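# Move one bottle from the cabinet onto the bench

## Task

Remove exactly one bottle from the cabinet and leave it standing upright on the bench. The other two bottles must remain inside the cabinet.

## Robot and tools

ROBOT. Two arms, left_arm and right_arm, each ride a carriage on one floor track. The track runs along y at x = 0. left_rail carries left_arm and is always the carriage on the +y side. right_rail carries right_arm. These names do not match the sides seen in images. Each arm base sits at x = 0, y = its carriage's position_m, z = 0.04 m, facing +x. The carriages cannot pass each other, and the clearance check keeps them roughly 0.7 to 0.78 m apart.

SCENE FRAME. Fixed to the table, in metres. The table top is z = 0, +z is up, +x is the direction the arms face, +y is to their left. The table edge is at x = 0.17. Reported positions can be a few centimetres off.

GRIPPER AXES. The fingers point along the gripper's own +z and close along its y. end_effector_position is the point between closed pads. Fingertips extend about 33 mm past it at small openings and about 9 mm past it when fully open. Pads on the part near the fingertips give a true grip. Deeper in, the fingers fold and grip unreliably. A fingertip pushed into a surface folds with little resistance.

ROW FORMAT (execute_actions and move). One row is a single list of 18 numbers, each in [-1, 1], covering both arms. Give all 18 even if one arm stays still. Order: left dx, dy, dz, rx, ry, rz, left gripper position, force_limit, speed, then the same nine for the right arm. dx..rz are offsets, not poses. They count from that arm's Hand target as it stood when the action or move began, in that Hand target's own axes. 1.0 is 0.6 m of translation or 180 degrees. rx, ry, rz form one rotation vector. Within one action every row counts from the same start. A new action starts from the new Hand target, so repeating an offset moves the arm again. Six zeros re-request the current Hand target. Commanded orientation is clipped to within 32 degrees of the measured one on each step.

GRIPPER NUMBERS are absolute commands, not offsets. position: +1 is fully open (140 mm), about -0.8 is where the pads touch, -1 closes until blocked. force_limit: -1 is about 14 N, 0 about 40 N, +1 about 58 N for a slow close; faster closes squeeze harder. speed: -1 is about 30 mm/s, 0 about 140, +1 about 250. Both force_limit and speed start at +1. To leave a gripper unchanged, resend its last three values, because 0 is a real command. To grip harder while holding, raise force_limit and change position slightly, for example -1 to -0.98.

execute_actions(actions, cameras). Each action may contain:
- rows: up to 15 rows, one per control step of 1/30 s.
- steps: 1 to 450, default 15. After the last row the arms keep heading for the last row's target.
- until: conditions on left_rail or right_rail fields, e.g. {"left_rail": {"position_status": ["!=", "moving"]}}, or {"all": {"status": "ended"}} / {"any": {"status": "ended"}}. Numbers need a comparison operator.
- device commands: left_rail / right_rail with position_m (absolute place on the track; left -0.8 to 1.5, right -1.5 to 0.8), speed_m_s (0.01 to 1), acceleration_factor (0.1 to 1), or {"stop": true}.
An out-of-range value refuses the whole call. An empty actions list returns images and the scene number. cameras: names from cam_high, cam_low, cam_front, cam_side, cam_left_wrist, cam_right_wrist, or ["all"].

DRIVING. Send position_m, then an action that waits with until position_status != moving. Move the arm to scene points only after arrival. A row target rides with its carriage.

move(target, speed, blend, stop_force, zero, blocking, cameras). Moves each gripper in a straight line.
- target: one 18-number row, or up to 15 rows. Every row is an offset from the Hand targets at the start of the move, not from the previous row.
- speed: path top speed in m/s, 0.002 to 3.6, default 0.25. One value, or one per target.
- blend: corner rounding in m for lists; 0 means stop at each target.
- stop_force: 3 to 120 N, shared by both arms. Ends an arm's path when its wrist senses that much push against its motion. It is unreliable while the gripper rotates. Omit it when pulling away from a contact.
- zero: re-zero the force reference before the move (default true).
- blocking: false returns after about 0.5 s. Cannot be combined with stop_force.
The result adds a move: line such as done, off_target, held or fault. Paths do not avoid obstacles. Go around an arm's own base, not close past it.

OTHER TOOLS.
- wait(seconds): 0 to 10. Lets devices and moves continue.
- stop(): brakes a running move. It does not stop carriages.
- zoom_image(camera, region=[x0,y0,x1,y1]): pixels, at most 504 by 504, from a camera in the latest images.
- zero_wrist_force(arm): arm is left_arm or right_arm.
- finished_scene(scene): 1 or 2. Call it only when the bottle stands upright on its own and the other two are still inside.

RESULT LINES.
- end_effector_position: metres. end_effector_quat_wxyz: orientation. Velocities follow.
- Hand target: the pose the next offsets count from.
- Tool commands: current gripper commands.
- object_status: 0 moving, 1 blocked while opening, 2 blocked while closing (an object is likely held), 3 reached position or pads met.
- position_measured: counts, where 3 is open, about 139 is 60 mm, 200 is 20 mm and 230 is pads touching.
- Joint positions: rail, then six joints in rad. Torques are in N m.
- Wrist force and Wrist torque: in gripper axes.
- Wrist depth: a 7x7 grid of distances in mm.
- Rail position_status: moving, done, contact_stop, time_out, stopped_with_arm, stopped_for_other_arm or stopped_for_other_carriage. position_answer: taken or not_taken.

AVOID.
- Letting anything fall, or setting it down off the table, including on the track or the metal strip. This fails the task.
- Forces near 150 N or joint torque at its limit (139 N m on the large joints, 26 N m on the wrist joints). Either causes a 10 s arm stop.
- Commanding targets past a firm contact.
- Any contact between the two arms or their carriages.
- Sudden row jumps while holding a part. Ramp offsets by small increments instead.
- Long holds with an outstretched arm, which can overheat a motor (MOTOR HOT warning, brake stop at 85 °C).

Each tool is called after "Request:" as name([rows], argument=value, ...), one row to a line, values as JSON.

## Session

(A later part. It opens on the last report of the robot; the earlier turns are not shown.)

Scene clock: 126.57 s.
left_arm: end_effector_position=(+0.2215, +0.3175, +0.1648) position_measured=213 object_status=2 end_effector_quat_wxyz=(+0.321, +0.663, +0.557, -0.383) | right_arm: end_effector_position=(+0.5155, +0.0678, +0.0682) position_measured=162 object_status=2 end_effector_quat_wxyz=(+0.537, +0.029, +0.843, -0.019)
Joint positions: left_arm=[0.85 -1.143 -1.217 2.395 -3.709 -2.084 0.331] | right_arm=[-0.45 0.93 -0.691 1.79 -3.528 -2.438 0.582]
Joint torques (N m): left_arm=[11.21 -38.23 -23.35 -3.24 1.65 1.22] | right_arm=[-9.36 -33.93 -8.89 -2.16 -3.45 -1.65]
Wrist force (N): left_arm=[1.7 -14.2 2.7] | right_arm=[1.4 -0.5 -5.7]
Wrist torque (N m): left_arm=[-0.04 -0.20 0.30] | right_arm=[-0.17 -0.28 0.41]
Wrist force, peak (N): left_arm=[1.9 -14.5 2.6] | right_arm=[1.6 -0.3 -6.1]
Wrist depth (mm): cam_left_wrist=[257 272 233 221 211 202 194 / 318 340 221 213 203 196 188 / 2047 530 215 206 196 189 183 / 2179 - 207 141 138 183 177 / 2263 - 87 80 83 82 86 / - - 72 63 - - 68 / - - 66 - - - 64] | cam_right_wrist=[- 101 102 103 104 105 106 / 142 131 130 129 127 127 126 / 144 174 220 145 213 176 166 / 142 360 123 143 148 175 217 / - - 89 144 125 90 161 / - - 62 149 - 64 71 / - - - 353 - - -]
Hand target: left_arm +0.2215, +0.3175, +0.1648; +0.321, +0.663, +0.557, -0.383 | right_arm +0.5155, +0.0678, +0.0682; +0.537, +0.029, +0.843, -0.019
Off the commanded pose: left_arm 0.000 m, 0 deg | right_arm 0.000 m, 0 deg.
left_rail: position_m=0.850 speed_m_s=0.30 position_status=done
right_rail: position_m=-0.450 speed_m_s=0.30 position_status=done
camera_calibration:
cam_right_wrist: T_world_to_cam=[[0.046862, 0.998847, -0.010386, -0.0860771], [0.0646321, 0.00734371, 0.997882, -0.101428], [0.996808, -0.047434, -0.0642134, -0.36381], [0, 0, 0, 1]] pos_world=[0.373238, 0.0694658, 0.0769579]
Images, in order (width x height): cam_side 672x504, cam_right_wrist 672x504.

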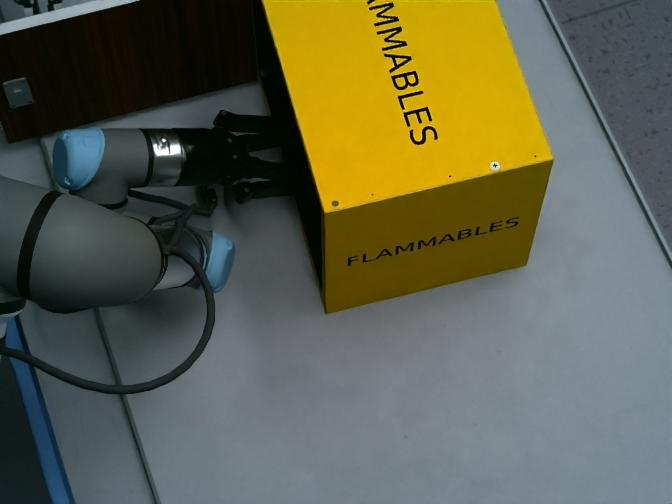

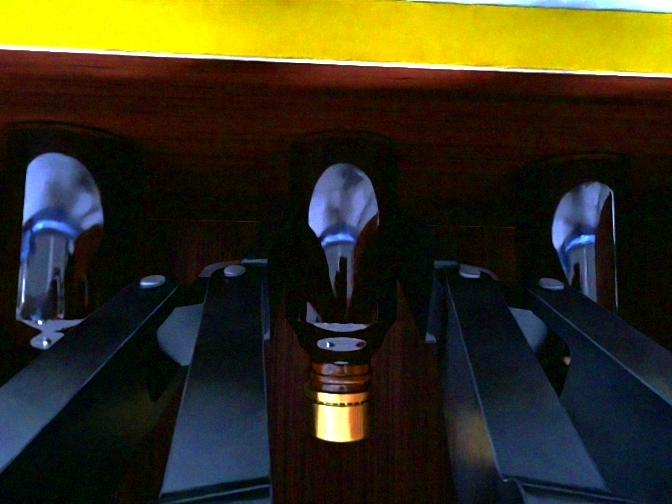

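Request:
move(target=[0, 0, 0, 0, 0, 0, -1, -0.5, -1, -0.01813, 0, -0.00845, 0, 0, 0, -1, -0.05, -1], speed=0.02, cameras=["cam_right_wrist", "cam_side", "cam_front"])

Request:
zoom_image(camera="cam_right_wrist", region=[190, 90, 490, 460])

Scene clock: 127.93 s.
left_arm: end_effector_position=(+0.2215, +0.3175, +0.1648) position_measured=213 object_status=2 end_effector_quat_wxyz=(+0.321, +0.663, +0.557, -0.383) | right_arm: end_effector_position=(+0.5155, +0.0678, +0.0800) position_measured=162 object_status=2 end_effector_quat_wxyz=(+0.537, +0.029, +0.843, -0.019)
Joint positions: left_arm=[0.85 -1.143 -1.217 2.395 -3.709 -2.084 0.331] | right_arm=[-0.45 0.93 -0.717 1.795 -3.508 -2.438 0.582]
Joint torques (N m): left_arm=[13.6 -38.08 -23.62 -3.46 1.56 1.49] | right_arm=[-9.85 -62.76 -5.61 -1.85 -3.57 -0.13]
Wrist force (N): left_arm=[1.7 -14.1 2.6] | right_arm=[5.1 -0.4 -2.3]
Wrist torque (N m): left_arm=[0.00 -0.19 0.31] | right_arm=[-0.02 -0.22 0.35]
Wrist force, peak (N): left_arm=[1.7 -14.4 2.9] | right_arm=[6.0 -0.4 -2.1]
Wrist depth (mm): cam_left_wrist=[257 272 231 220 211 202 194 / 337 338 221 212 203 196 188 / 2012 481 214 206 195 190 182 / 1961 - 207 141 154 184 177 / - - 87 80 83 82 86 / - - 72 63 - - 68 / - - 66 - - - 64] | cam_right_wrist=[- 111 110 110 109 109 109 / 144 154 156 149 153 152 152 / 143 208 265 146 256 183 167 / 142 358 123 143 148 175 217 / - - 89 144 125 90 165 / - - 62 149 - 64 71 / - - - 352 - - -]
Hand target: left_arm +0.2215, +0.3175, +0.1648; +0.321, +0.663, +0.557, -0.383 | right_arm +0.5155, +0.0678, +0.0802; +0.537, +0.029, +0.843, -0.019
Off the commanded pose: left_arm 0.000 m, 0 deg | right_arm 0.000 m, 0 deg.
left_rail: position_m=0.850 speed_m_s=0.30 position_status=done
right_rail: position_m=-0.450 speed_m_s=0.30 position_status=done
move: done
camera_calibration:
cam_right_wrist: T_world_to_cam=[[0.0467548, 0.998851, -0.0104781, -0.0859069], [0.0646349, 0.00744243, 0.997881, -0.113211], [0.996813, -0.047333, -0.0642127, -0.363061], [0, 0, 0, 1]] pos_world=[0.373238, 0.069466, 0.0887579]
Images, in order (width x height): cam_front 672x504, cam_side 672x504, cam_right_wrist 672x504.

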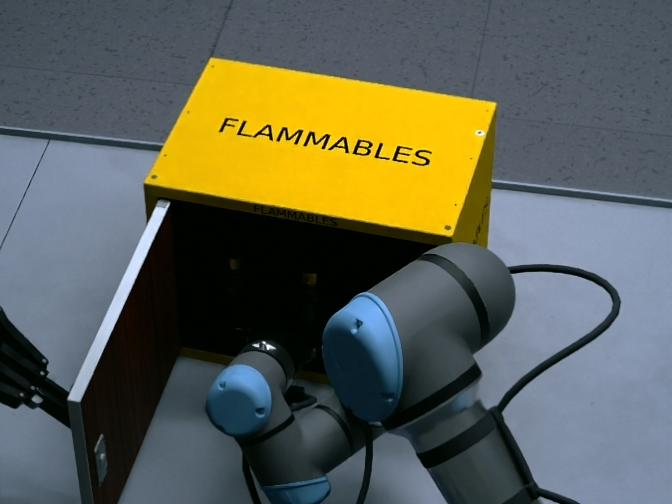

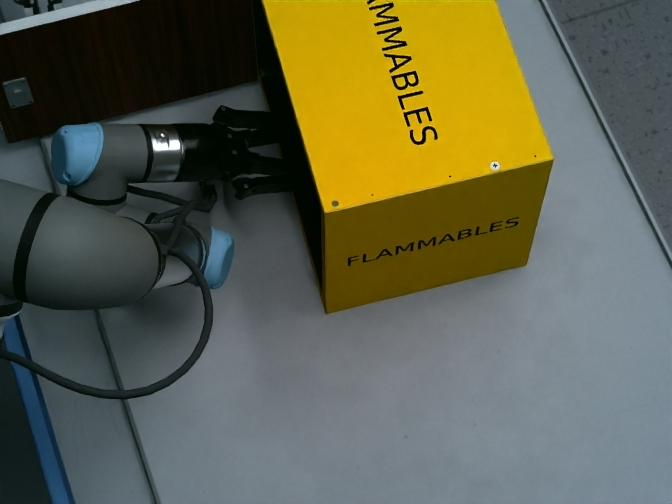

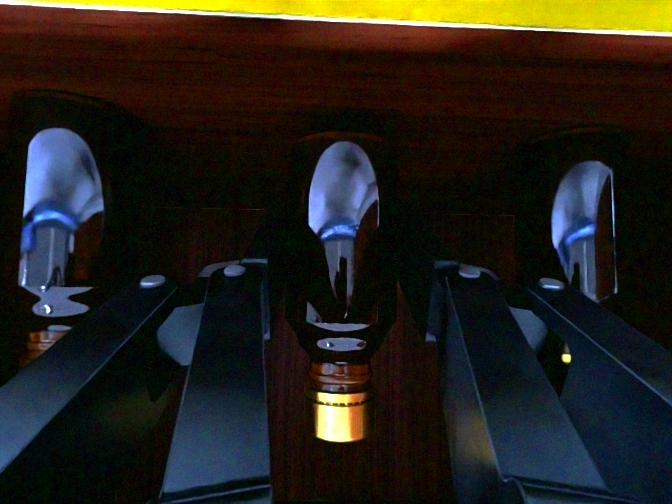

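Scaled by 1.362 from the camera's 672x504 image, which has a finer 960x720 frame.

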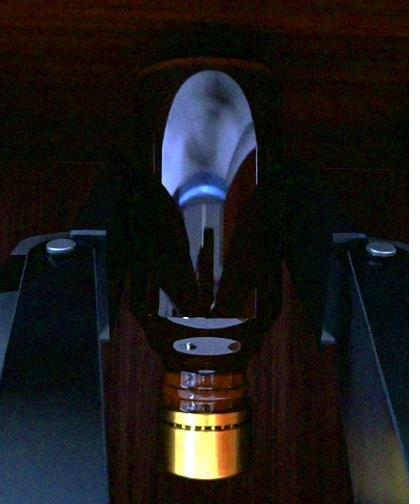

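Request:
move([
  [0, 0, 0, 0, 0, 0, -1, -0.5, -1, -0.0151, 0, -0.00704, 0, 0, 0, -1, -0.05, -1],
  [0, 0, 0, 0, 0, 0, -1, -0.5, -1, 0.09787, 0, -0.24933, 0, 0, 0, -1, -0.05, -1],
], speed=0.05, cameras=["cam_right_wrist", "cam_side", "cam_front"])

Scene clock: 133.37 s.
left_arm: end_effector_position=(+0.2215, +0.3175, +0.1648) position_measured=213 object_status=2 end_effector_quat_wxyz=(+0.321, +0.663, +0.557, -0.383) | right_arm: end_effector_position=(+0.3556, +0.0790, +0.0902) position_measured=162 object_status=2 end_effector_quat_wxyz=(+0.537, +0.029, +0.843, -0.019)
Joint positions: left_arm=[0.85 -1.143 -1.217 2.395 -3.709 -2.084 0.331] | right_arm=[-0.45 1.193 -0.844 1.963 -3.266 -2.613 0.926]
Joint torques (N m): left_arm=[12.28 -37.8 -23.76 -3.49 1.45 1.41] | right_arm=[9.4 -56.65 -4.26 -2.14 -4.73 1.85]
Wrist force (N): left_arm=[1.5 -14.1 2.7] | right_arm=[5.7 -0.2 -2.2]
Wrist torque (N m): left_arm=[-0.01 -0.14 0.30] | right_arm=[0.03 -0.39 0.13]
Wrist force, peak (N): left_arm=[1.9 -14.5 2.7] | right_arm=[5.7 -0.4 -2.9]
Wrist depth (mm): cam_left_wrist=[258 269 232 220 211 202 194 / 335 341 221 213 203 196 188 / - 494 214 205 196 190 183 / 2870 - 207 141 154 184 177 / - - 87 80 83 82 86 / - - 72 63 - - 68 / - - 66 - - - 64] | cam_right_wrist=[158 157 156 155 155 154 153 / 225 222 220 201 217 215 213 / 259 306 269 145 295 295 226 / 261 357 111 143 148 359 225 / - - 83 144 125 90 198 / - - 62 149 - 63 71 / - - - 362 - - -]
Hand target: left_arm +0.2215, +0.3175, +0.1648; +0.321, +0.663, +0.557, -0.383 | right_arm +0.3555, +0.0790, +0.0902; +0.537, +0.029, +0.843, -0.019
Off the commanded pose: left_arm 0.000 m, 0 deg | right_arm 0.000 m, 0 deg.
left_rail: position_m=0.850 speed_m_s=0.30 position_status=done
right_rail: position_m=-0.450 speed_m_s=0.30 position_status=done
move: done
camera_calibration:
cam_right_wrist: T_world_to_cam=[[0.0467625, 0.998852, -0.0103773, -0.0895226], [0.0646313, 0.00734147, 0.997882, -0.113129], [0.996813, -0.0473342, -0.0642138, -0.202485], [0, 0, 0, 1]] pos_world=[0.213338, 0.0806659, 0.0989579]
Images, in order (width x height): cam_front 672x504, cam_side 672x504, cam_right_wrist 672x504.

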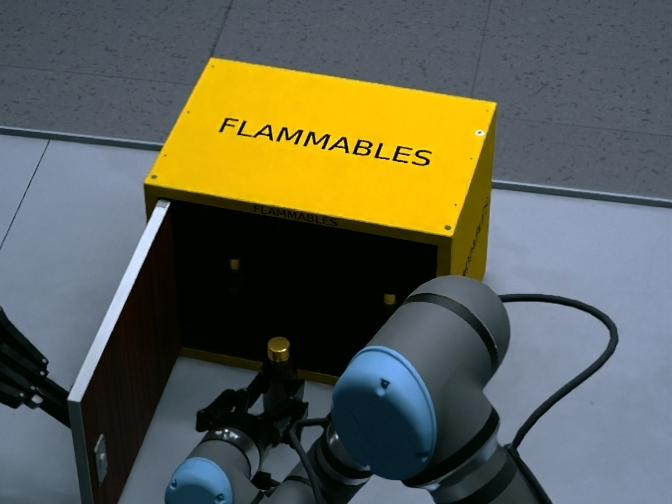

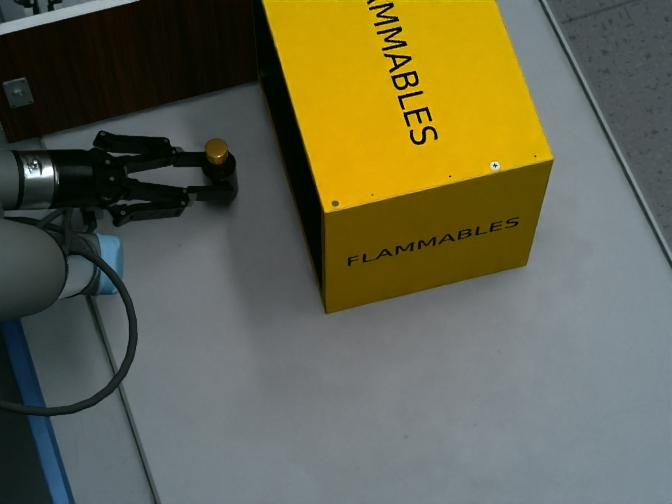

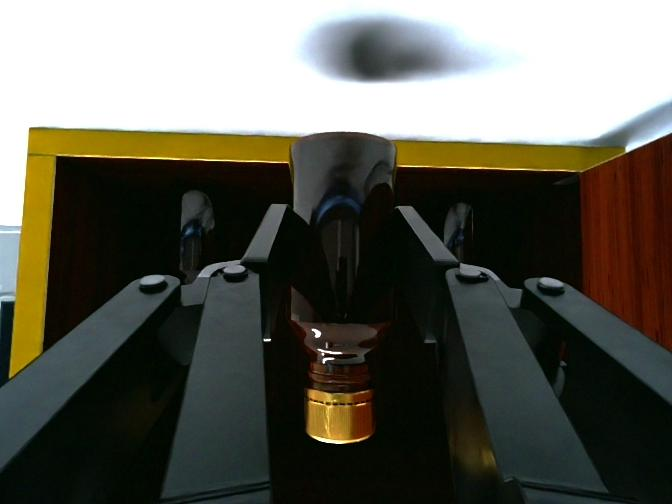

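Request:
execute_actions([
  {"right_rail": {"position_m": -0.85, "speed_m_s": 0.15, "acceleration_factor": 0.3}, "steps": 300, "until": {"right_rail": {"position_status": ["!=", "moving"]}}},
], cameras=["cam_right_wrist", "cam_side", "cam_front", "cam_high"])

Scene clock: 137.50 s.
left_arm: end_effector_position=(+0.2215, +0.3175, +0.1648) position_measured=213 object_status=2 end_effector_quat_wxyz=(+0.321, +0.663, +0.557, -0.383) | right_arm: end_effector_position=(+0.3555, -0.3210, +0.0902) position_measured=162 object_status=2 end_effector_quat_wxyz=(+0.537, +0.029, +0.843, -0.019)
Joint positions: left_arm=[0.85 -1.143 -1.217 2.395 -3.709 -2.084 0.331] | right_arm=[-0.85 1.193 -0.844 1.963 -3.265 -2.613 0.926]
Joint torques (N m): left_arm=[13.13 -38.35 -24.35 -3.37 1.41 1.14] | right_arm=[7.76 -53.36 -15.18 -2.34 -3.69 1.73]
Wrist force (N): left_arm=[1.5 -14.4 2.6] | right_arm=[5.4 -0.6 -2.3]
Wrist torque (N m): left_arm=[-0.07 -0.15 0.31] | right_arm=[-0.04 -0.32 0.13]
Wrist force, peak (N): left_arm=[1.8 -14.5 2.9] | right_arm=[5.9 0.1 -2.2]
Wrist depth (mm): cam_left_wrist=[257 273 233 220 211 202 194 / 338 339 221 213 203 195 188 / - 490 214 205 196 189 183 / - 2159 207 141 154 184 177 / - - 87 80 83 82 86 / - - 72 63 - - 68 / - - 66 - - - 64] | cam_right_wrist=[159 157 157 165 154 154 153 / 225 223 220 202 217 215 214 / 339 379 331 145 360 348 270 / - - 111 143 147 389 271 / - - 83 144 125 90 238 / - - 62 149 - 63 71 / - - - - - - -]
Hand target: left_arm +0.2215, +0.3175, +0.1648; +0.321, +0.663, +0.557, -0.383 | right_arm +0.3555, -0.3210, +0.0902; +0.537, +0.029, +0.843, -0.019
Tool commands: left_gripper/position=-1.0 left_gripper/force_limit=-0.5 left_gripper/speed=-1.0 right_gripper/position=-1.0 right_gripper/force_limit=-0.05 right_gripper/speed=-1.0
Off the commanded pose: left_arm 0.000 m, 0 deg | right_arm 0.000 m, 0 deg.
left_rail: position_m=0.850 speed_m_s=0.30 position_status=done
right_rail: position_m=-0.850 speed_m_s=0.15 position_status=done
camera_calibration:
cam_right_wrist: T_world_to_cam=[[0.046862, 0.998847, -0.010386, 0.310001], [0.0646321, 0.00734371, 0.997882, -0.110185], [0.996808, -0.047434, -0.0642134, -0.22135], [0, 0, 0, 1]] pos_world=[0.213238, -0.319334, 0.0989579]
Images, in order (width x height): cam_high 672x504, cam_front 672x504, cam_side 672x504, cam_right_wrist 672x504.

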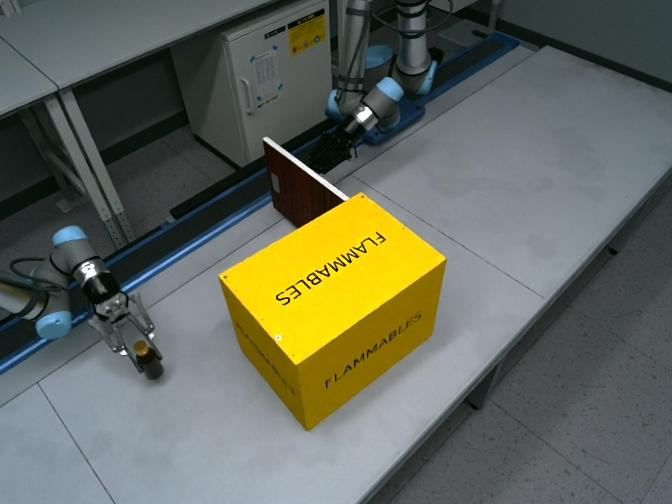

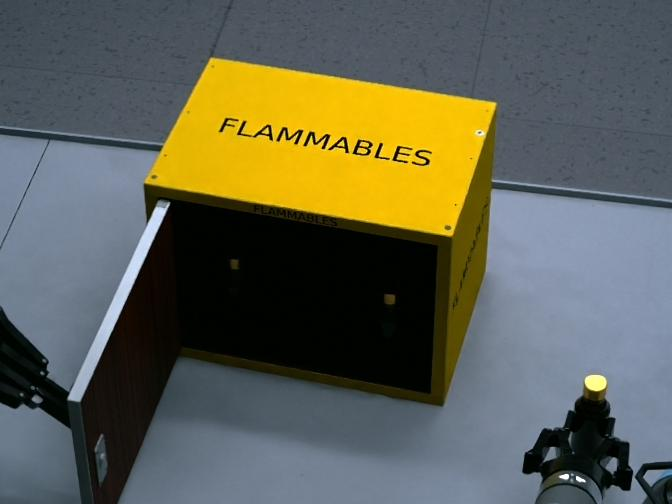

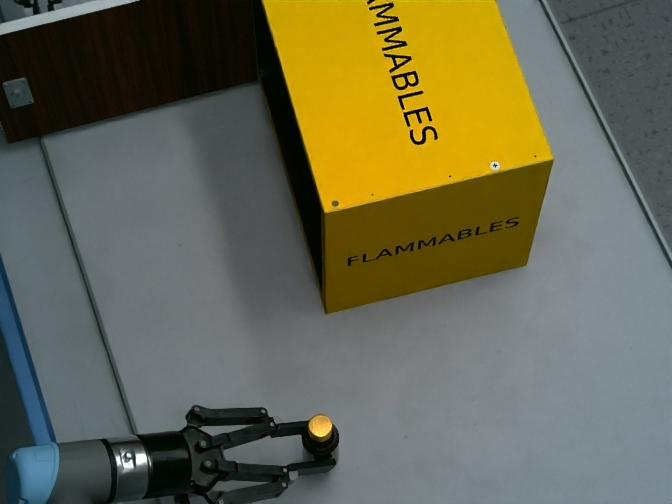

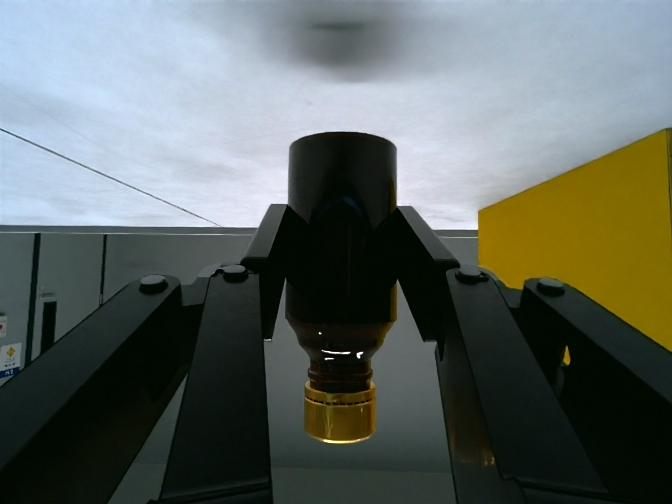

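Request:
move(target=[0, 0, 0, 0, 0, 0, -1, -0.5, -1, 0.04229, 0, 0.01972, 0, 0, 0, -1, -0.05, -1], speed=0.02, stop_force=5)

Request:
move(target=[0, 0, 0, 0, 0, 0, -1, -0.5, -1, 0.03776, 0, 0.01761, 0, 0, 0, -1, -0.05, -1], speed=0.005, stop_force=4, cameras=["cam_right_wrist", "cam_side", "cam_front"])

Scene clock: 140.50 s.
left_arm: end_effector_position=(+0.2215, +0.3175, +0.1648) position_measured=213 object_status=2 end_effector_quat_wxyz=(+0.321, +0.663, +0.557, -0.383) | right_arm: end_effector_position=(+0.3555, -0.3210, +0.0622) position_measured=162 object_status=2 end_effector_quat_wxyz=(+0.537, +0.029, +0.843, -0.019)
Joint positions: left_arm=[0.85 -1.143 -1.217 2.395 -3.709 -2.084 0.331] | right_arm=[-0.85 1.193 -0.779 1.954 -3.321 -2.613 0.926]
Joint torques (N m): left_arm=[11.28 -38.01 -24.27 -3.64 1.51 1.19] | right_arm=[6.5 -30.88 -18.21 -4.85 -1.44 -1.61]
Wrist force (N): left_arm=[1.6 -14.2 2.8] | right_arm=[5.4 -0.5 -2.0]
Wrist torque (N m): left_arm=[-0.04 -0.17 0.30] | right_arm=[-0.01 -0.31 0.14]
Wrist force, peak (N): left_arm=[1.7 -14.5 2.7] | right_arm=[5.8 -0.8 -2.2]
Wrist depth (mm): cam_left_wrist=[258 277 232 221 211 203 194 / 339 340 221 214 203 195 188 / - 454 214 206 196 190 183 / 1929 2377 209 141 154 184 177 / - - 87 80 83 82 86 / - - 72 63 - - 68 / - - 66 - - - 64] | cam_right_wrist=[113 112 111 111 110 109 109 / 174 159 157 147 155 153 152 / 276 272 265 145 259 256 251 / - 609 111 143 148 389 270 / - - 83 144 125 90 238 / - - 62 149 - 64 71 / - - - - - - -]
Hand target: left_arm +0.2215, +0.3175, +0.1648; +0.321, +0.663, +0.557, -0.383 | right_arm +0.3555, -0.3210, +0.0622; +0.537, +0.029, +0.843, -0.019
Off the commanded pose: left_arm 0.000 m, 0 deg | right_arm 0.000 m, 0 deg.
left_rail: position_m=0.850 speed_m_s=0.30 position_status=done
right_rail: position_m=-0.850 speed_m_s=0.15 position_status=done
move: done

Scene clock: 144.20 s.
left_arm: end_effector_position=(+0.2215, +0.3175, +0.1648) position_measured=213 object_status=2 end_effector_quat_wxyz=(+0.321, +0.663, +0.557, -0.383) | right_arm: end_effector_position=(+0.3555, -0.3210, +0.0499) position_measured=162 object_status=2 end_effector_quat_wxyz=(+0.537, +0.029, +0.843, -0.019)
Joint positions: left_arm=[0.85 -1.143 -1.217 2.395 -3.709 -2.084 0.331] | right_arm=[-0.85 1.193 -0.75 1.948 -3.345 -2.613 0.926]
Joint torques (N m): left_arm=[12.52 -38.38 -23.81 -3.34 1.98 1.27] | right_arm=[-0.93 -57.52 -3.49 -2.33 -0.37 1.15]
Wrist force (N): left_arm=[2.0 -14.3 2.6] | right_arm=[4.3 -0.9 -2.5]
Wrist torque (N m): left_arm=[-0.05 -0.25 0.30] | right_arm=[-0.04 -0.33 0.15]
Wrist force, peak (N): left_arm=[1.8 -14.4 2.8] | right_arm=[-0.8 -1.7 -5.9]
Wrist depth (mm): cam_left_wrist=[257 274 232 220 211 202 194 / 318 340 222 213 203 195 188 / 2083 458 214 206 195 189 182 / 1898 - 206 141 137 183 177 / - - 87 80 83 82 86 / - - 73 63 - - 68 / - - 66 - - - 64] | cam_right_wrist=[- 92 92 91 91 90 95 / 143 131 130 129 127 127 126 / 228 224 219 145 213 213 209 / 546 394 114 142 149 365 270 / - - 83 144 125 90 238 / - - 62 149 - 63 71 / - - - - - - -]
Hand target: left_arm +0.2215, +0.3175, +0.1648; +0.321, +0.663, +0.557, -0.383 | right_arm +0.3555, -0.3210, +0.0499; +0.537, +0.029, +0.843, -0.019 (not the last commanded pose)
Off the commanded pose: left_arm 0.000 m, 0 deg | right_arm 0.013 m, 0 deg.
left_rail: position_m=0.850 speed_m_s=0.30 position_status=done
right_rail: position_m=-0.850 speed_m_s=0.15 position_status=done
move: contact (right_arm)
camera_calibration:
cam_right_wrist: T_world_to_cam=[[0.046862, 0.998847, -0.010386, 0.309583], [0.0646321, 0.00734371, 0.997882, -0.0699705], [0.996808, -0.047434, -0.0642134, -0.223938], [0, 0, 0, 1]] pos_world=[0.213238, -0.319334, 0.0586579]
Images, in order (width x height): cam_front 672x504, cam_side 672x504, cam_right_wrist 672x504.

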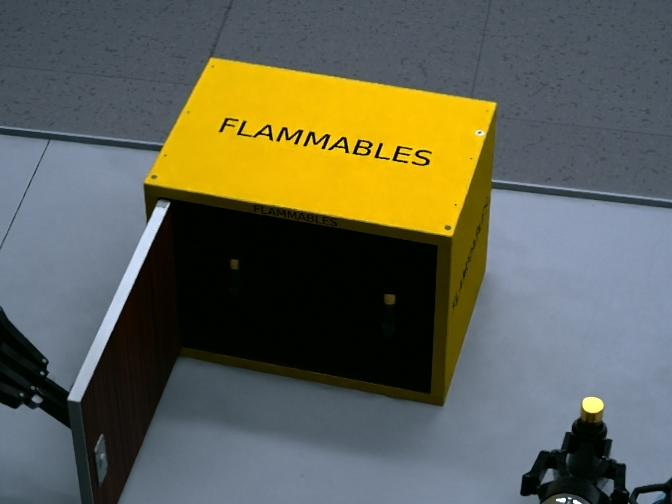

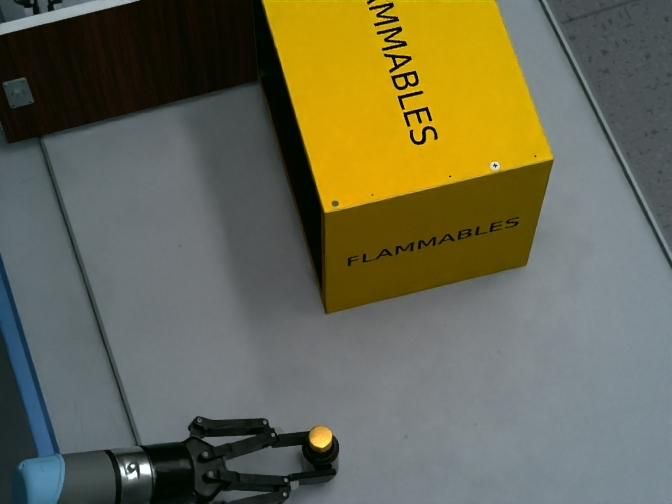

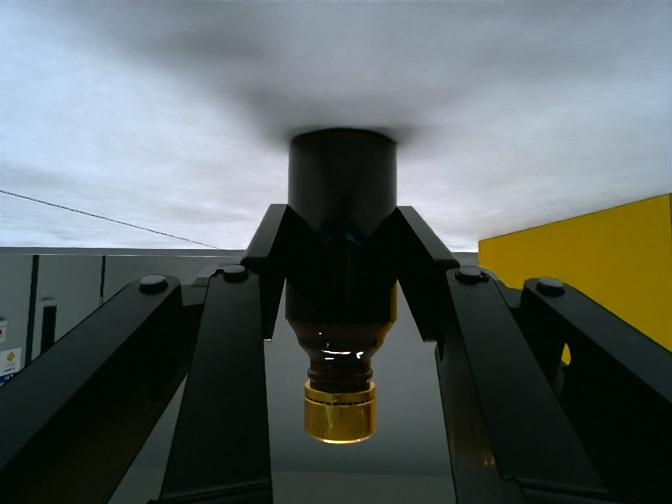

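Request:
execute_actions([
  {"rows": [[0, 0, 0, 0, 0, 0, -1, -0.5, -1, 0, 0, 0, 0, 0, 0, 0.12, -0.05, -1]], "steps": 75},
], cameras=["cam_right_wrist", "cam_side", "cam_front"])

Scene clock: 147.30 s.
left_arm: end_effector_position=(+0.2215, +0.3175, +0.1648) position_measured=213 object_status=2 end_effector_quat_wxyz=(+0.321, +0.663, +0.557, -0.383) | right_arm: end_effector_position=(+0.3555, -0.3210, +0.0499) position_measured=114 object_status=3 end_effector_quat_wxyz=(+0.537, +0.029, +0.843, -0.019)
Joint positions: left_arm=[0.85 -1.143 -1.217 2.395 -3.709 -2.084 0.331] | right_arm=[-0.85 1.193 -0.75 1.948 -3.345 -2.613 0.926]
Joint torques (N m): left_arm=[12.32 -36.35 -25.03 -3.37 1.53 1.22] | right_arm=[-1.23 -42.34 -3.02 -3.72 -0.41 1.12]
Wrist force (N): left_arm=[1.7 -14.0 2.6] | right_arm=[2.8 -0.3 -3.1]
Wrist torque (N m): left_arm=[0.02 -0.19 0.30] | right_arm=[0.02 -0.32 0.14]
Wrist force, peak (N): left_arm=[1.6 -14.6 2.5] | right_arm=[4.6 -0.9 -2.4]
Wrist depth (mm): cam_left_wrist=[258 274 233 221 211 203 194 / 337 341 221 212 203 196 188 / - 453 214 207 196 189 182 / - - 206 141 154 184 177 / 1898 - 87 80 83 82 86 / - - 72 63 - - 68 / - - 66 - - - 64] | cam_right_wrist=[- 92 92 91 91 90 95 / 144 131 130 129 127 127 126 / 226 224 193 145 214 244 209 / - 391 136 143 147 348 270 / - 77 125 144 131 88 87 / - - - 149 - - 73 / - - - - - - -]
Hand target: left_arm +0.2215, +0.3175, +0.1648; +0.321, +0.663, +0.557, -0.383 | right_arm +0.3555, -0.3210, +0.0499; +0.537, +0.029, +0.843, -0.019
Off the commanded pose: left_arm 0.000 m, 0 deg | right_arm 0.000 m, 0 deg.
left_rail: position_m=0.850 speed_m_s=0.30 position_status=done
right_rail: position_m=-0.850 speed_m_s=0.15 position_status=done
camera_calibration:
cam_right_wrist: T_world_to_cam=[[0.0468696, 0.998848, -0.0102864, 0.309575], [0.0646285, 0.00724384, 0.997883, -0.0700017], [0.996808, -0.0474352, -0.0642146, -0.223938], [0, 0, 0, 1]] pos_world=[0.213238, -0.319334, 0.0586578]
Images, in order (width x height): cam_front 672x504, cam_side 672x504, cam_right_wrist 672x504.

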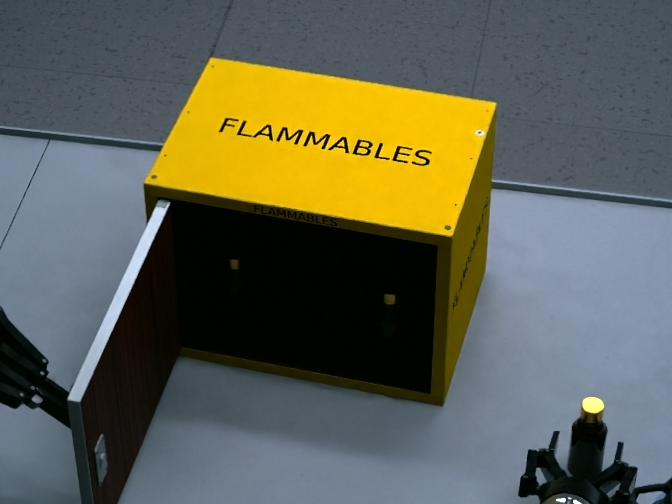

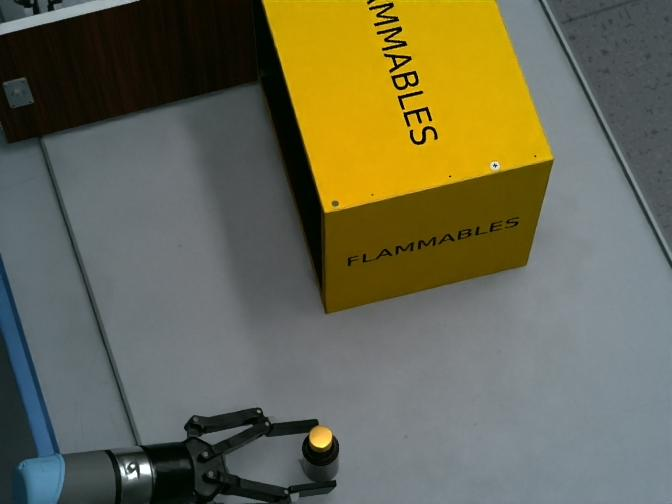

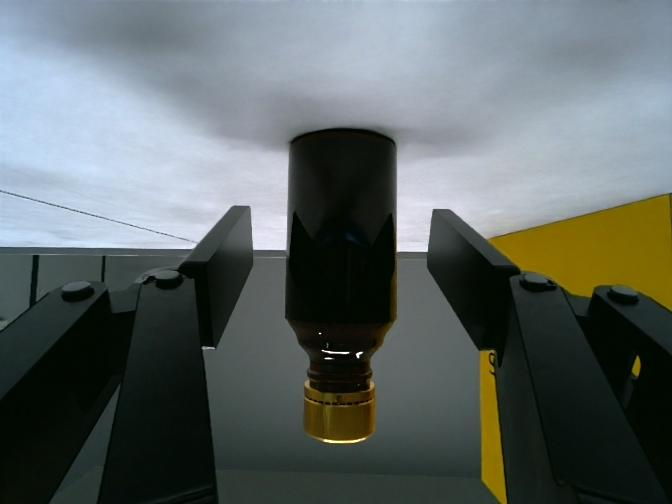

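Request:
move(target=[0, 0, 0, 0, 0, 0, -1, -0.5, -1, 0, 0, -0.15, 0, 0, 0, 0.12, -0.05, -1], speed=0.05, cameras=["cam_right_wrist", "cam_side", "cam_front"])

Scene clock: 150.13 s.
left_arm: end_effector_position=(+0.2215, +0.3175, +0.1648) position_measured=213 object_status=2 end_effector_quat_wxyz=(+0.321, +0.663, +0.557, -0.383) | right_arm: end_effector_position=(+0.2742, -0.3153, +0.0879) position_measured=114 object_status=3 end_effector_quat_wxyz=(+0.537, +0.029, +0.843, -0.019)
Joint positions: left_arm=[0.85 -1.143 -1.217 2.395 -3.709 -2.084 0.331] | right_arm=[-0.85 1.341 -0.901 1.995 -2.995 -2.679 1.205]
Joint torques (N m): left_arm=[12.31 -36.95 -25.8 -3.52 1.97 1.29] | right_arm=[8.23 -52.94 -18.83 -1.64 -4.48 1.78]
Wrist force (N): left_arm=[1.5 -14.2 2.6] | right_arm=[2.8 -0.6 -2.9]
Wrist torque (N m): left_arm=[-0.04 -0.16 0.31] | right_arm=[-0.04 -0.30 0.12]
Wrist force, peak (N): left_arm=[1.8 -14.4 2.7] | right_arm=[2.9 -1.0 -3.5]
Wrist depth (mm): cam_left_wrist=[258 274 233 220 211 202 194 / 337 341 221 213 205 196 188 / - 437 214 206 195 189 182 / - - 207 141 154 184 177 / - - 87 80 83 82 86 / - - 72 63 - - 68 / - - 66 - - - 64] | cam_right_wrist=[155 154 163 152 150 150 150 / 220 216 214 214 212 210 209 / 378 368 366 230 315 332 319 / - 114 143 229 146 345 368 / - 77 - 227 4003 87 87 / - - - - - - 72 / - - - - - - -]
Hand target: left_arm +0.2215, +0.3175, +0.1648; +0.321, +0.663, +0.557, -0.383 | right_arm +0.2741, -0.3153, +0.0879; +0.537, +0.029, +0.843, -0.019
Off the commanded pose: left_arm 0.000 m, 0 deg | right_arm 0.000 m, 0 deg.
left_rail: position_m=0.850 speed_m_s=0.30 position_status=done
right_rail: position_m=-0.850 speed_m_s=0.15 position_status=done
move: done
camera_calibration:
cam_right_wrist: T_world_to_cam=[[0.0467625, 0.998852, -0.0103773, 0.308112], [0.0646313, 0.00734147, 0.997882, -0.102671], [0.996813, -0.0473342, -0.0642138, -0.140057], [0, 0, 0, 1]] pos_world=[0.131838, -0.313634, 0.0966579]
Images, in order (width x height): cam_front 672x504, cam_side 672x504, cam_right_wrist 672x504.

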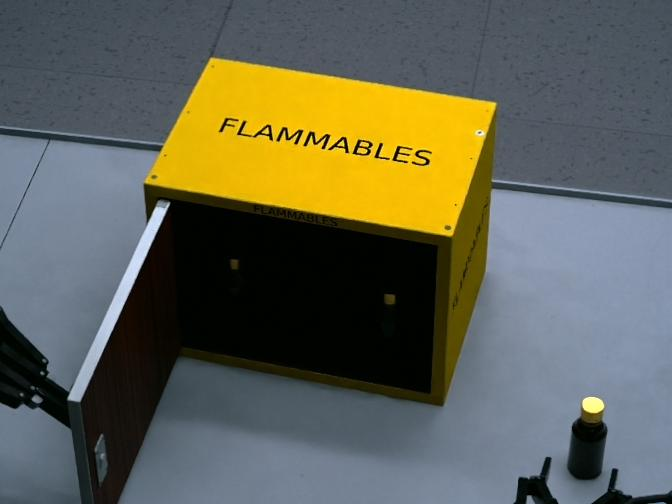

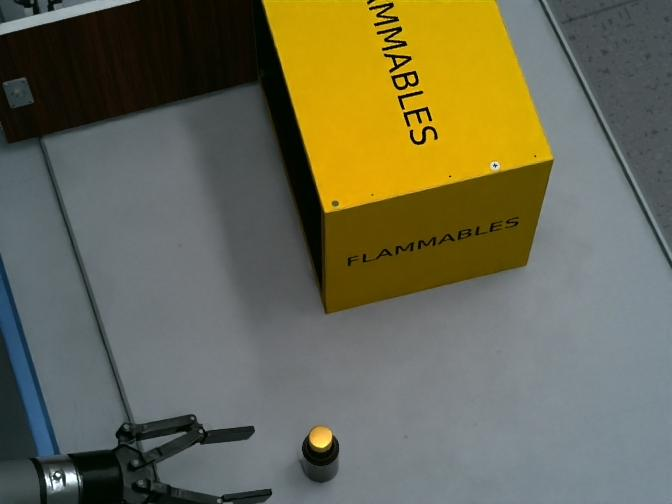

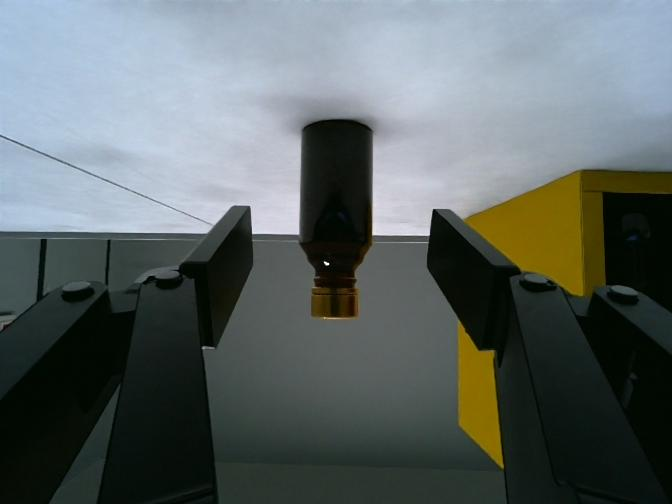

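Request:
execute_actions([
  {"right_rail": {"position_m": -1.1, "speed_m_s": 0.2, "acceleration_factor": 0.4}, "steps": 300, "until": {"right_rail": {"position_status": ["!=", "moving"]}}},
])

Request:
move([
  [-0.01961, -0.0022, 0.03396, -0.02406, 0, -0.01389, -1, -0.5, -1, 0, 0, 0, 0, 0, 0, 0.12, -0.05, -1],
  [-0.03921, -0.0003, 0.06791, -0.04811, 0, -0.02778, -1, -0.5, -1, 0, 0, 0, 0, 0, 0, 0.12, -0.05, -1],
  [-0.05865, 0.0050, 0.10158, -0.07217, 0, -0.04167, -1, -0.5, -1, 0, 0, 0, 0, 0, 0, 0.12, -0.05, -1],
], speed=0.03, blend=0.01, stop_force=50, cameras=["cam_side", "cam_front"])

Scene clock: 154.50 s.
left_arm: end_effector_position=(+0.2215, +0.3175, +0.1648) position_measured=213 object_status=2 end_effector_quat_wxyz=(+0.321, +0.663, +0.557, -0.383) | right_arm: end_effector_position=(+0.2741, -0.5653, +0.0879) position_measured=114 object_status=3 end_effector_quat_wxyz=(+0.537, +0.029, +0.843, -0.019)
Joint positions: left_arm=[0.85 -1.143 -1.217 2.395 -3.709 -2.084 0.331] | right_arm=[-1.1 1.341 -0.901 1.995 -2.994 -2.679 1.206]
Joint torques (N m): left_arm=[12.78 -36.2 -24.34 -3.32 1.71 1.18] | right_arm=[7.96 -51.17 -11.98 -1.98 -4.04 1.73]
Wrist force (N): left_arm=[1.9 -14.2 2.9] | right_arm=[2.9 -0.9 -3.2]
Wrist torque (N m): left_arm=[-0.04 -0.23 0.30] | right_arm=[-0.09 -0.32 0.12]
Wrist force, peak (N): left_arm=[1.9 -14.5 2.7] | right_arm=[3.1 -0.4 -3.5]
Wrist depth (mm): cam_left_wrist=[257 269 232 220 211 202 194 / 338 341 221 213 203 195 188 / - 532 214 205 196 189 182 / - 2586 207 141 154 184 177 / - - 87 80 83 82 86 / - - 72 63 - - 68 / - - 66 - - - 64] | cam_right_wrist=[155 154 162 152 151 150 150 / 220 218 216 213 212 210 208 / 328 373 363 359 357 353 347 / - 649 628 4324 147 578 557 / - 77 125 - - 88 88 / - - 3793 - - - 73 / - - - - - - -]
Hand target: left_arm +0.2215, +0.3175, +0.1648; +0.321, +0.663, +0.557, -0.383 | right_arm +0.2741, -0.5653, +0.0879; +0.537, +0.029, +0.843, -0.019
Tool commands: left_gripper/position=-1.0 left_gripper/force_limit=-0.5 left_gripper/speed=-1.0 right_gripper/position=+0.12 right_gripper/force_limit=-0.05 right_gripper/speed=-1.0
Off the commanded pose: left_arm 0.000 m, 0 deg | right_arm 0.000 m, 0 deg.
left_rail: position_m=0.850 speed_m_s=0.30 position_status=done
right_rail: position_m=-1.100 speed_m_s=0.20 position_status=done

Scene clock: 159.90 s.
left_arm: end_effector_position=(+0.2123, +0.2476, +0.1648) position_measured=213 object_status=2 end_effector_quat_wxyz=(+0.369, +0.585, +0.638, -0.338) | right_arm: end_effector_position=(+0.2741, -0.5653, +0.0879) position_measured=114 object_status=3 end_effector_quat_wxyz=(+0.537, +0.029, +0.843, -0.019)
Joint positions: left_arm=[0.85 -1.411 -1.186 2.364 -3.795 -1.633 0.036] | right_arm=[-1.1 1.341 -0.901 1.995 -2.994 -2.679 1.206]
Joint torques (N m): left_arm=[-18.26 -24.22 -23.54 -2.76 -2.9 -0.87] | right_arm=[4.2 -41.54 -7.5 -2.69 -3.22 1.68]
Wrist force (N): left_arm=[2.4 12.3 -1.9] | right_arm=[2.9 -0.8 -3.0]
Wrist torque (N m): left_arm=[-0.68 -0.01 0.31] | right_arm=[-0.08 -0.33 0.13]
Wrist force, peak (N): left_arm=[6.9 -18.5 0.5] | right_arm=[3.1 -0.6 -3.4]
Wrist depth (mm): cam_left_wrist=[256 275 231 220 211 203 195 / 336 361 221 213 203 196 189 / 2307 454 214 205 197 190 183 / 2377 - 207 140 137 184 177 / - - 87 80 89 82 86 / - - 72 63 - - 68 / - - 66 - - - 64] | cam_right_wrist=[155 154 161 151 151 150 150 / 219 217 216 214 211 211 209 / 435 370 322 362 315 352 345 / 2702 114 136 - 147 114 531 / - 78 - - - 88 88 / - - - 5843 - - 73 / - - - - - - -]
Hand target: left_arm +0.2123, +0.2476, +0.1648; +0.369, +0.585, +0.638, -0.338 | right_arm +0.2741, -0.5653, +0.0879; +0.537, +0.029, +0.843, -0.019
Off the commanded pose: left_arm 0.000 m, 0 deg | right_arm 0.000 m, 0 deg.
left_rail: position_m=0.850 speed_m_s=0.30 position_status=done
right_rail: position_m=-1.100 speed_m_s=0.20 position_status=done
move: done
Images, in order (width x height): cam_front 672x504, cam_side 672x504.

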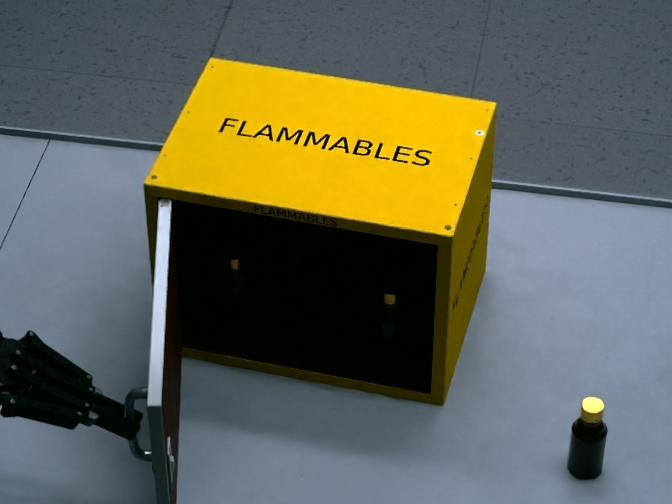

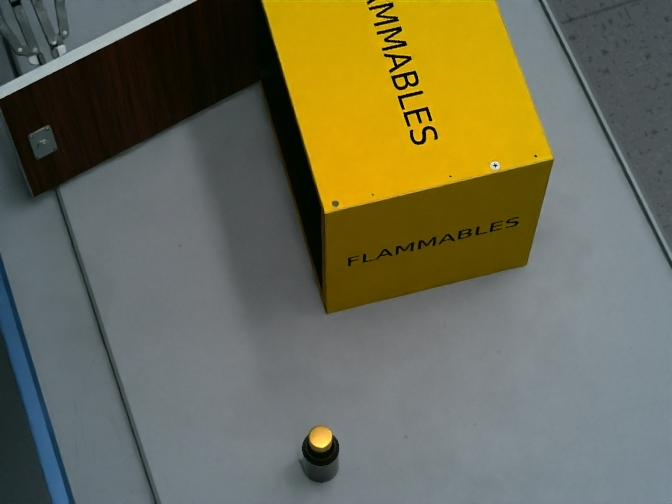

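Request:
move([
  [-0.01971, -0.0007, 0.0339, -0.02406, 0, -0.01389, -1, -0.5, -1, 0, 0, 0, 0, 0, 0, 0.12, -0.05, -1],
  [-0.03941, 0.00115, 0.06779, -0.04811, 0, -0.02778, -1, -0.5, -1, 0, 0, 0, 0, 0, 0, 0.12, -0.05, -1],
  [-0.05895, 0.00647, 0.10138, -0.07217, 0, -0.04167, -1, -0.5, -1, 0, 0, 0, 0, 0, 0, 0.12, -0.05, -1],
  [-0.07818, 0.01513, 0.13447, -0.09622, 0, -0.05556, -1, -0.5, -1, 0, 0, 0, 0, 0, 0, 0.12, -0.05, -1],
], speed=0.03, blend=0.01, stop_force=50)

Scene clock: 167.97 s.
left_arm: end_effector_position=(+0.2294, +0.1555, +0.1651) position_measured=213 object_status=2 end_effector_quat_wxyz=(+0.422, +0.465, +0.730, -0.269) | right_arm: end_effector_position=(+0.2741, -0.5653, +0.0879) position_measured=114 object_status=3 end_effector_quat_wxyz=(+0.537, +0.029, +0.843, -0.019)
Joint positions: left_arm=[0.85 -1.61 -1.086 2.142 -3.622 -1.163 -0.252] | right_arm=[-1.1 1.341 -0.901 1.995 -2.995 -2.679 1.206]
Joint torques (N m): left_arm=[-20.34 -30.01 -30.89 -3.81 -2.25 -1.25] | right_arm=[-1.61 -29.01 -7.84 -3.42 -1.87 1.64]
Wrist force (N): left_arm=[4.2 14.7 -0.7] | right_arm=[2.8 -0.7 -3.1]
Wrist torque (N m): left_arm=[-0.61 -0.01 0.26] | right_arm=[-0.06 -0.29 0.13]
Wrist force, peak (N): left_arm=[4.7 17.0 -0.3] | right_arm=[3.3 -0.6 -3.4]
Wrist depth (mm): cam_left_wrist=[288 289 231 221 211 203 195 / 356 379 221 212 204 196 190 / 536 552 214 206 197 190 183 / 720 997 206 141 138 185 178 / 745 729 87 80 89 82 86 / - - 72 63 - - 68 / - - 66 - - - 64] | cam_right_wrist=[155 154 162 153 150 151 150 / 221 218 215 213 212 211 209 / 380 373 323 362 357 464 308 / - 653 138 - 146 116 - / - 77 - - 131 88 87 / - - 5543 - - - 73 / - - - - - - -]
Hand target: left_arm +0.2294, +0.1555, +0.1651; +0.422, +0.465, +0.730, -0.269 | right_arm +0.2741, -0.5653, +0.0879; +0.537, +0.029, +0.843, -0.019
Off the commanded pose: left_arm 0.000 m, 0 deg | right_arm 0.000 m, 0 deg.
left_rail: position_m=0.850 speed_m_s=0.30 position_status=done
right_rail: position_m=-1.100 speed_m_s=0.20 position_status=done
move: done

Request:
move([
  [-0.01976, -0.0006, 0.03386, -0.02406, 0, -0.01389, -1, -0.5, -1, 0, 0, 0, 0, 0, 0, 0.12, -0.05, -1],
  [-0.03951, 0.00125, 0.06774, -0.04811, 0, -0.02778, -1, -0.5, -1, 0, 0, 0, 0, 0, 0, 0.12, -0.05, -1],
  [-0.0591, 0.00657, 0.10133, -0.07217, 0, -0.04167, -1, -0.5, -1, 0, 0, 0, 0, 0, 0, 0.12, -0.05, -1],
  [-0.07838, 0.01523, 0.13439, -0.09622, 0, -0.05556, -1, -0.5, -1, 0, 0, 0, 0, 0, 0, 0.12, -0.05, -1],
], speed=0.03, blend=0.01, stop_force=50, cameras=["cam_side", "cam_front"])

Scene clock: 175.17 s.
left_arm: end_effector_position=(+0.2772, +0.0747, +0.1655) position_measured=213 object_status=2 end_effector_quat_wxyz=(+0.462, +0.331, +0.800, -0.191) | right_arm: end_effector_position=(+0.2741, -0.5653, +0.0879) position_measured=114 object_status=3 end_effector_quat_wxyz=(+0.537, +0.029, +0.843, -0.019)
Joint positions: left_arm=[0.85 -1.651 -0.932 1.791 -3.273 -0.851 -0.531] | right_arm=[-1.1 1.341 -0.901 1.995 -2.995 -2.679 1.206]
Joint torques (N m): left_arm=[-3.8 -42.97 -36.08 -4.38 0.78 -1.17] | right_arm=[-6.6 -29.02 -7.63 -3.38 -0.6 1.49]
Wrist force (N): left_arm=[6.4 11.8 -0.1] | right_arm=[3.1 -0.8 -2.9]
Wrist torque (N m): left_arm=[-0.50 -0.05 0.20] | right_arm=[-0.08 -0.37 0.13]
Wrist force, peak (N): left_arm=[6.4 17.3 0.4] | right_arm=[3.2 -0.7 -3.3]
Wrist depth (mm): cam_left_wrist=[265 268 229 221 211 204 196 / 370 353 220 212 203 197 189 / 507 507 213 204 197 190 184 / 790 809 206 140 155 185 178 / - - 87 80 89 82 86 / - - 72 63 - - 68 / - - 66 - - - 64] | cam_right_wrist=[155 154 162 151 151 150 150 / 220 217 216 214 212 211 209 / 373 333 363 362 357 354 346 / - 114 136 - 147 109 566 / - 77 - - - 88 87 / - - - - - - 73 / - - - - - - -]
Hand target: left_arm +0.2772, +0.0747, +0.1655; +0.462, +0.331, +0.800, -0.191 | right_arm +0.2741, -0.5653, +0.0879; +0.537, +0.029, +0.843, -0.019
Off the commanded pose: left_arm 0.000 m, 0 deg | right_arm 0.000 m, 0 deg.
left_rail: position_m=0.850 speed_m_s=0.30 position_status=done
right_rail: position_m=-1.100 speed_m_s=0.20 position_status=done
move: done
Images, in order (width x height): cam_front 672x504, cam_side 672x504.

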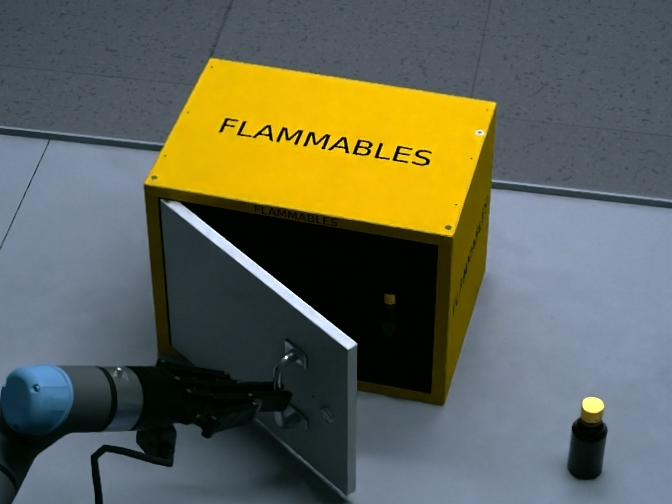

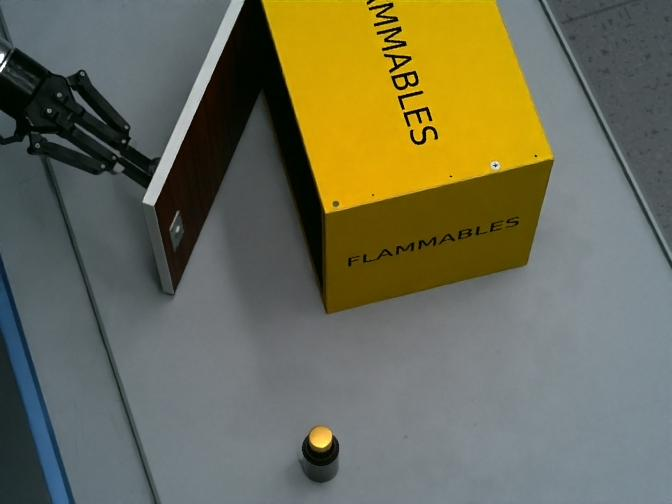

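Request:
move([
  [-0.01976, -0.0007, 0.03386, -0.02406, 0, -0.01389, -1, -0.5, -1, 0, 0, 0, 0, 0, 0, 0.12, -0.05, -1],
  [-0.03951, 0.00115, 0.06774, -0.04811, 0, -0.02778, -1, -0.5, -1, 0, 0, 0, 0, 0, 0, 0.12, -0.05, -1],
  [-0.0591, 0.00647, 0.10133, -0.07217, 0, -0.04167, -1, -0.5, -1, 0, 0, 0, 0, 0, 0, 0.12, -0.05, -1],
  [-0.07838, 0.01513, 0.13439, -0.09622, 0, -0.05556, -1, -0.5, -1, 0, 0, 0, 0, 0, 0, 0.12, -0.05, -1],
], speed=0.03, blend=0.01, stop_force=50, cameras=["cam_side", "cam_front"])

Scene clock: 182.27 s.
left_arm: end_effector_position=(+0.3496, +0.0151, +0.1659) position_measured=213 object_status=2 end_effector_quat_wxyz=(+0.488, +0.187, +0.845, -0.108) | right_arm: end_effector_position=(+0.2741, -0.5653, +0.0879) position_measured=114 object_status=3 end_effector_quat_wxyz=(+0.537, +0.029, +0.843, -0.019)
Joint positions: left_arm=[0.85 -1.61 -0.746 1.356 -2.772 -0.646 -0.872] | right_arm=[-1.1 1.341 -0.901 1.995 -2.995 -2.679 1.206]
Joint torques (N m): left_arm=[-2.48 -51.62 -40.03 -3.88 3.01 -1.22] | right_arm=[-6.84 -28.43 -7.67 -3.35 -0.11 1.45]
Wrist force (N): left_arm=[5.1 10.8 0.5] | right_arm=[2.8 -0.8 -3.2]
Wrist torque (N m): left_arm=[-0.53 0.14 0.19] | right_arm=[-0.07 -0.31 0.13]
Wrist force, peak (N): left_arm=[6.1 11.7 0.1] | right_arm=[3.2 -0.8 -3.4]
Wrist depth (mm): cam_left_wrist=[253 267 229 220 212 203 196 / 349 352 220 212 203 197 189 / 501 507 213 204 196 191 184 / 809 806 205 141 154 184 178 / - - 87 80 89 82 86 / - - 72 63 - - 68 / - - 66 - - - 64] | cam_right_wrist=[155 155 162 152 151 150 150 / 220 217 216 214 212 210 209 / 377 371 421 365 357 351 347 / - 638 137 - 146 587 589 / - 78 - - - 88 88 / - - - - - - 73 / - - - - - - -]
Hand target: left_arm +0.3496, +0.0151, +0.1660; +0.488, +0.187, +0.845, -0.108 | right_arm +0.2741, -0.5653, +0.0879; +0.537, +0.029, +0.843, -0.019
Off the commanded pose: left_arm 0.000 m, 0 deg | right_arm 0.000 m, 0 deg.
left_rail: position_m=0.850 speed_m_s=0.30 position_status=done
right_rail: position_m=-1.100 speed_m_s=0.20 position_status=done
move: done
Images, in order (width x height): cam_front 672x504, cam_side 672x504.

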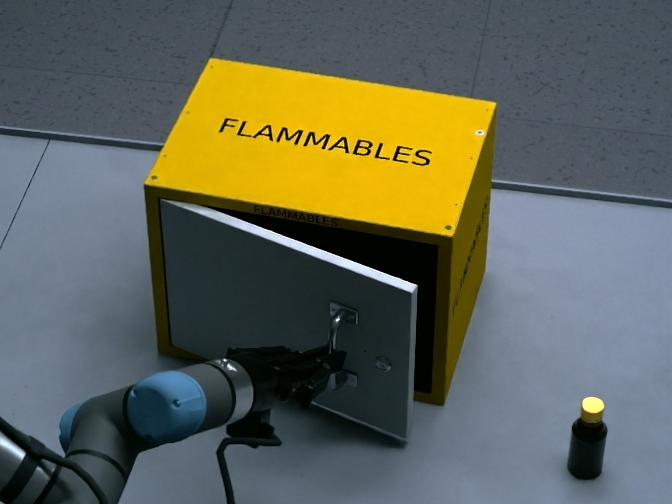

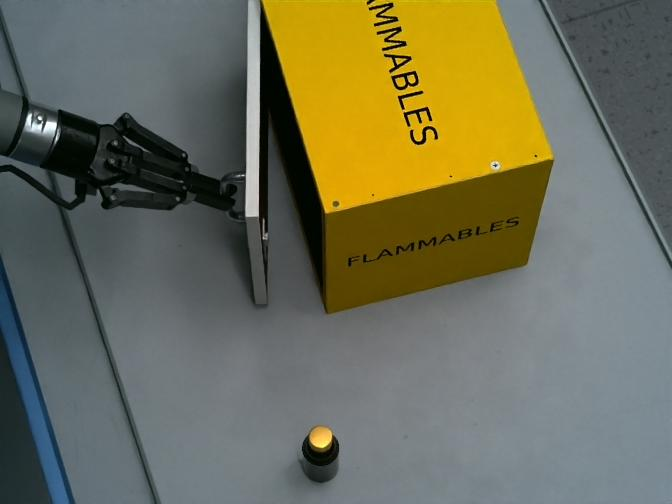

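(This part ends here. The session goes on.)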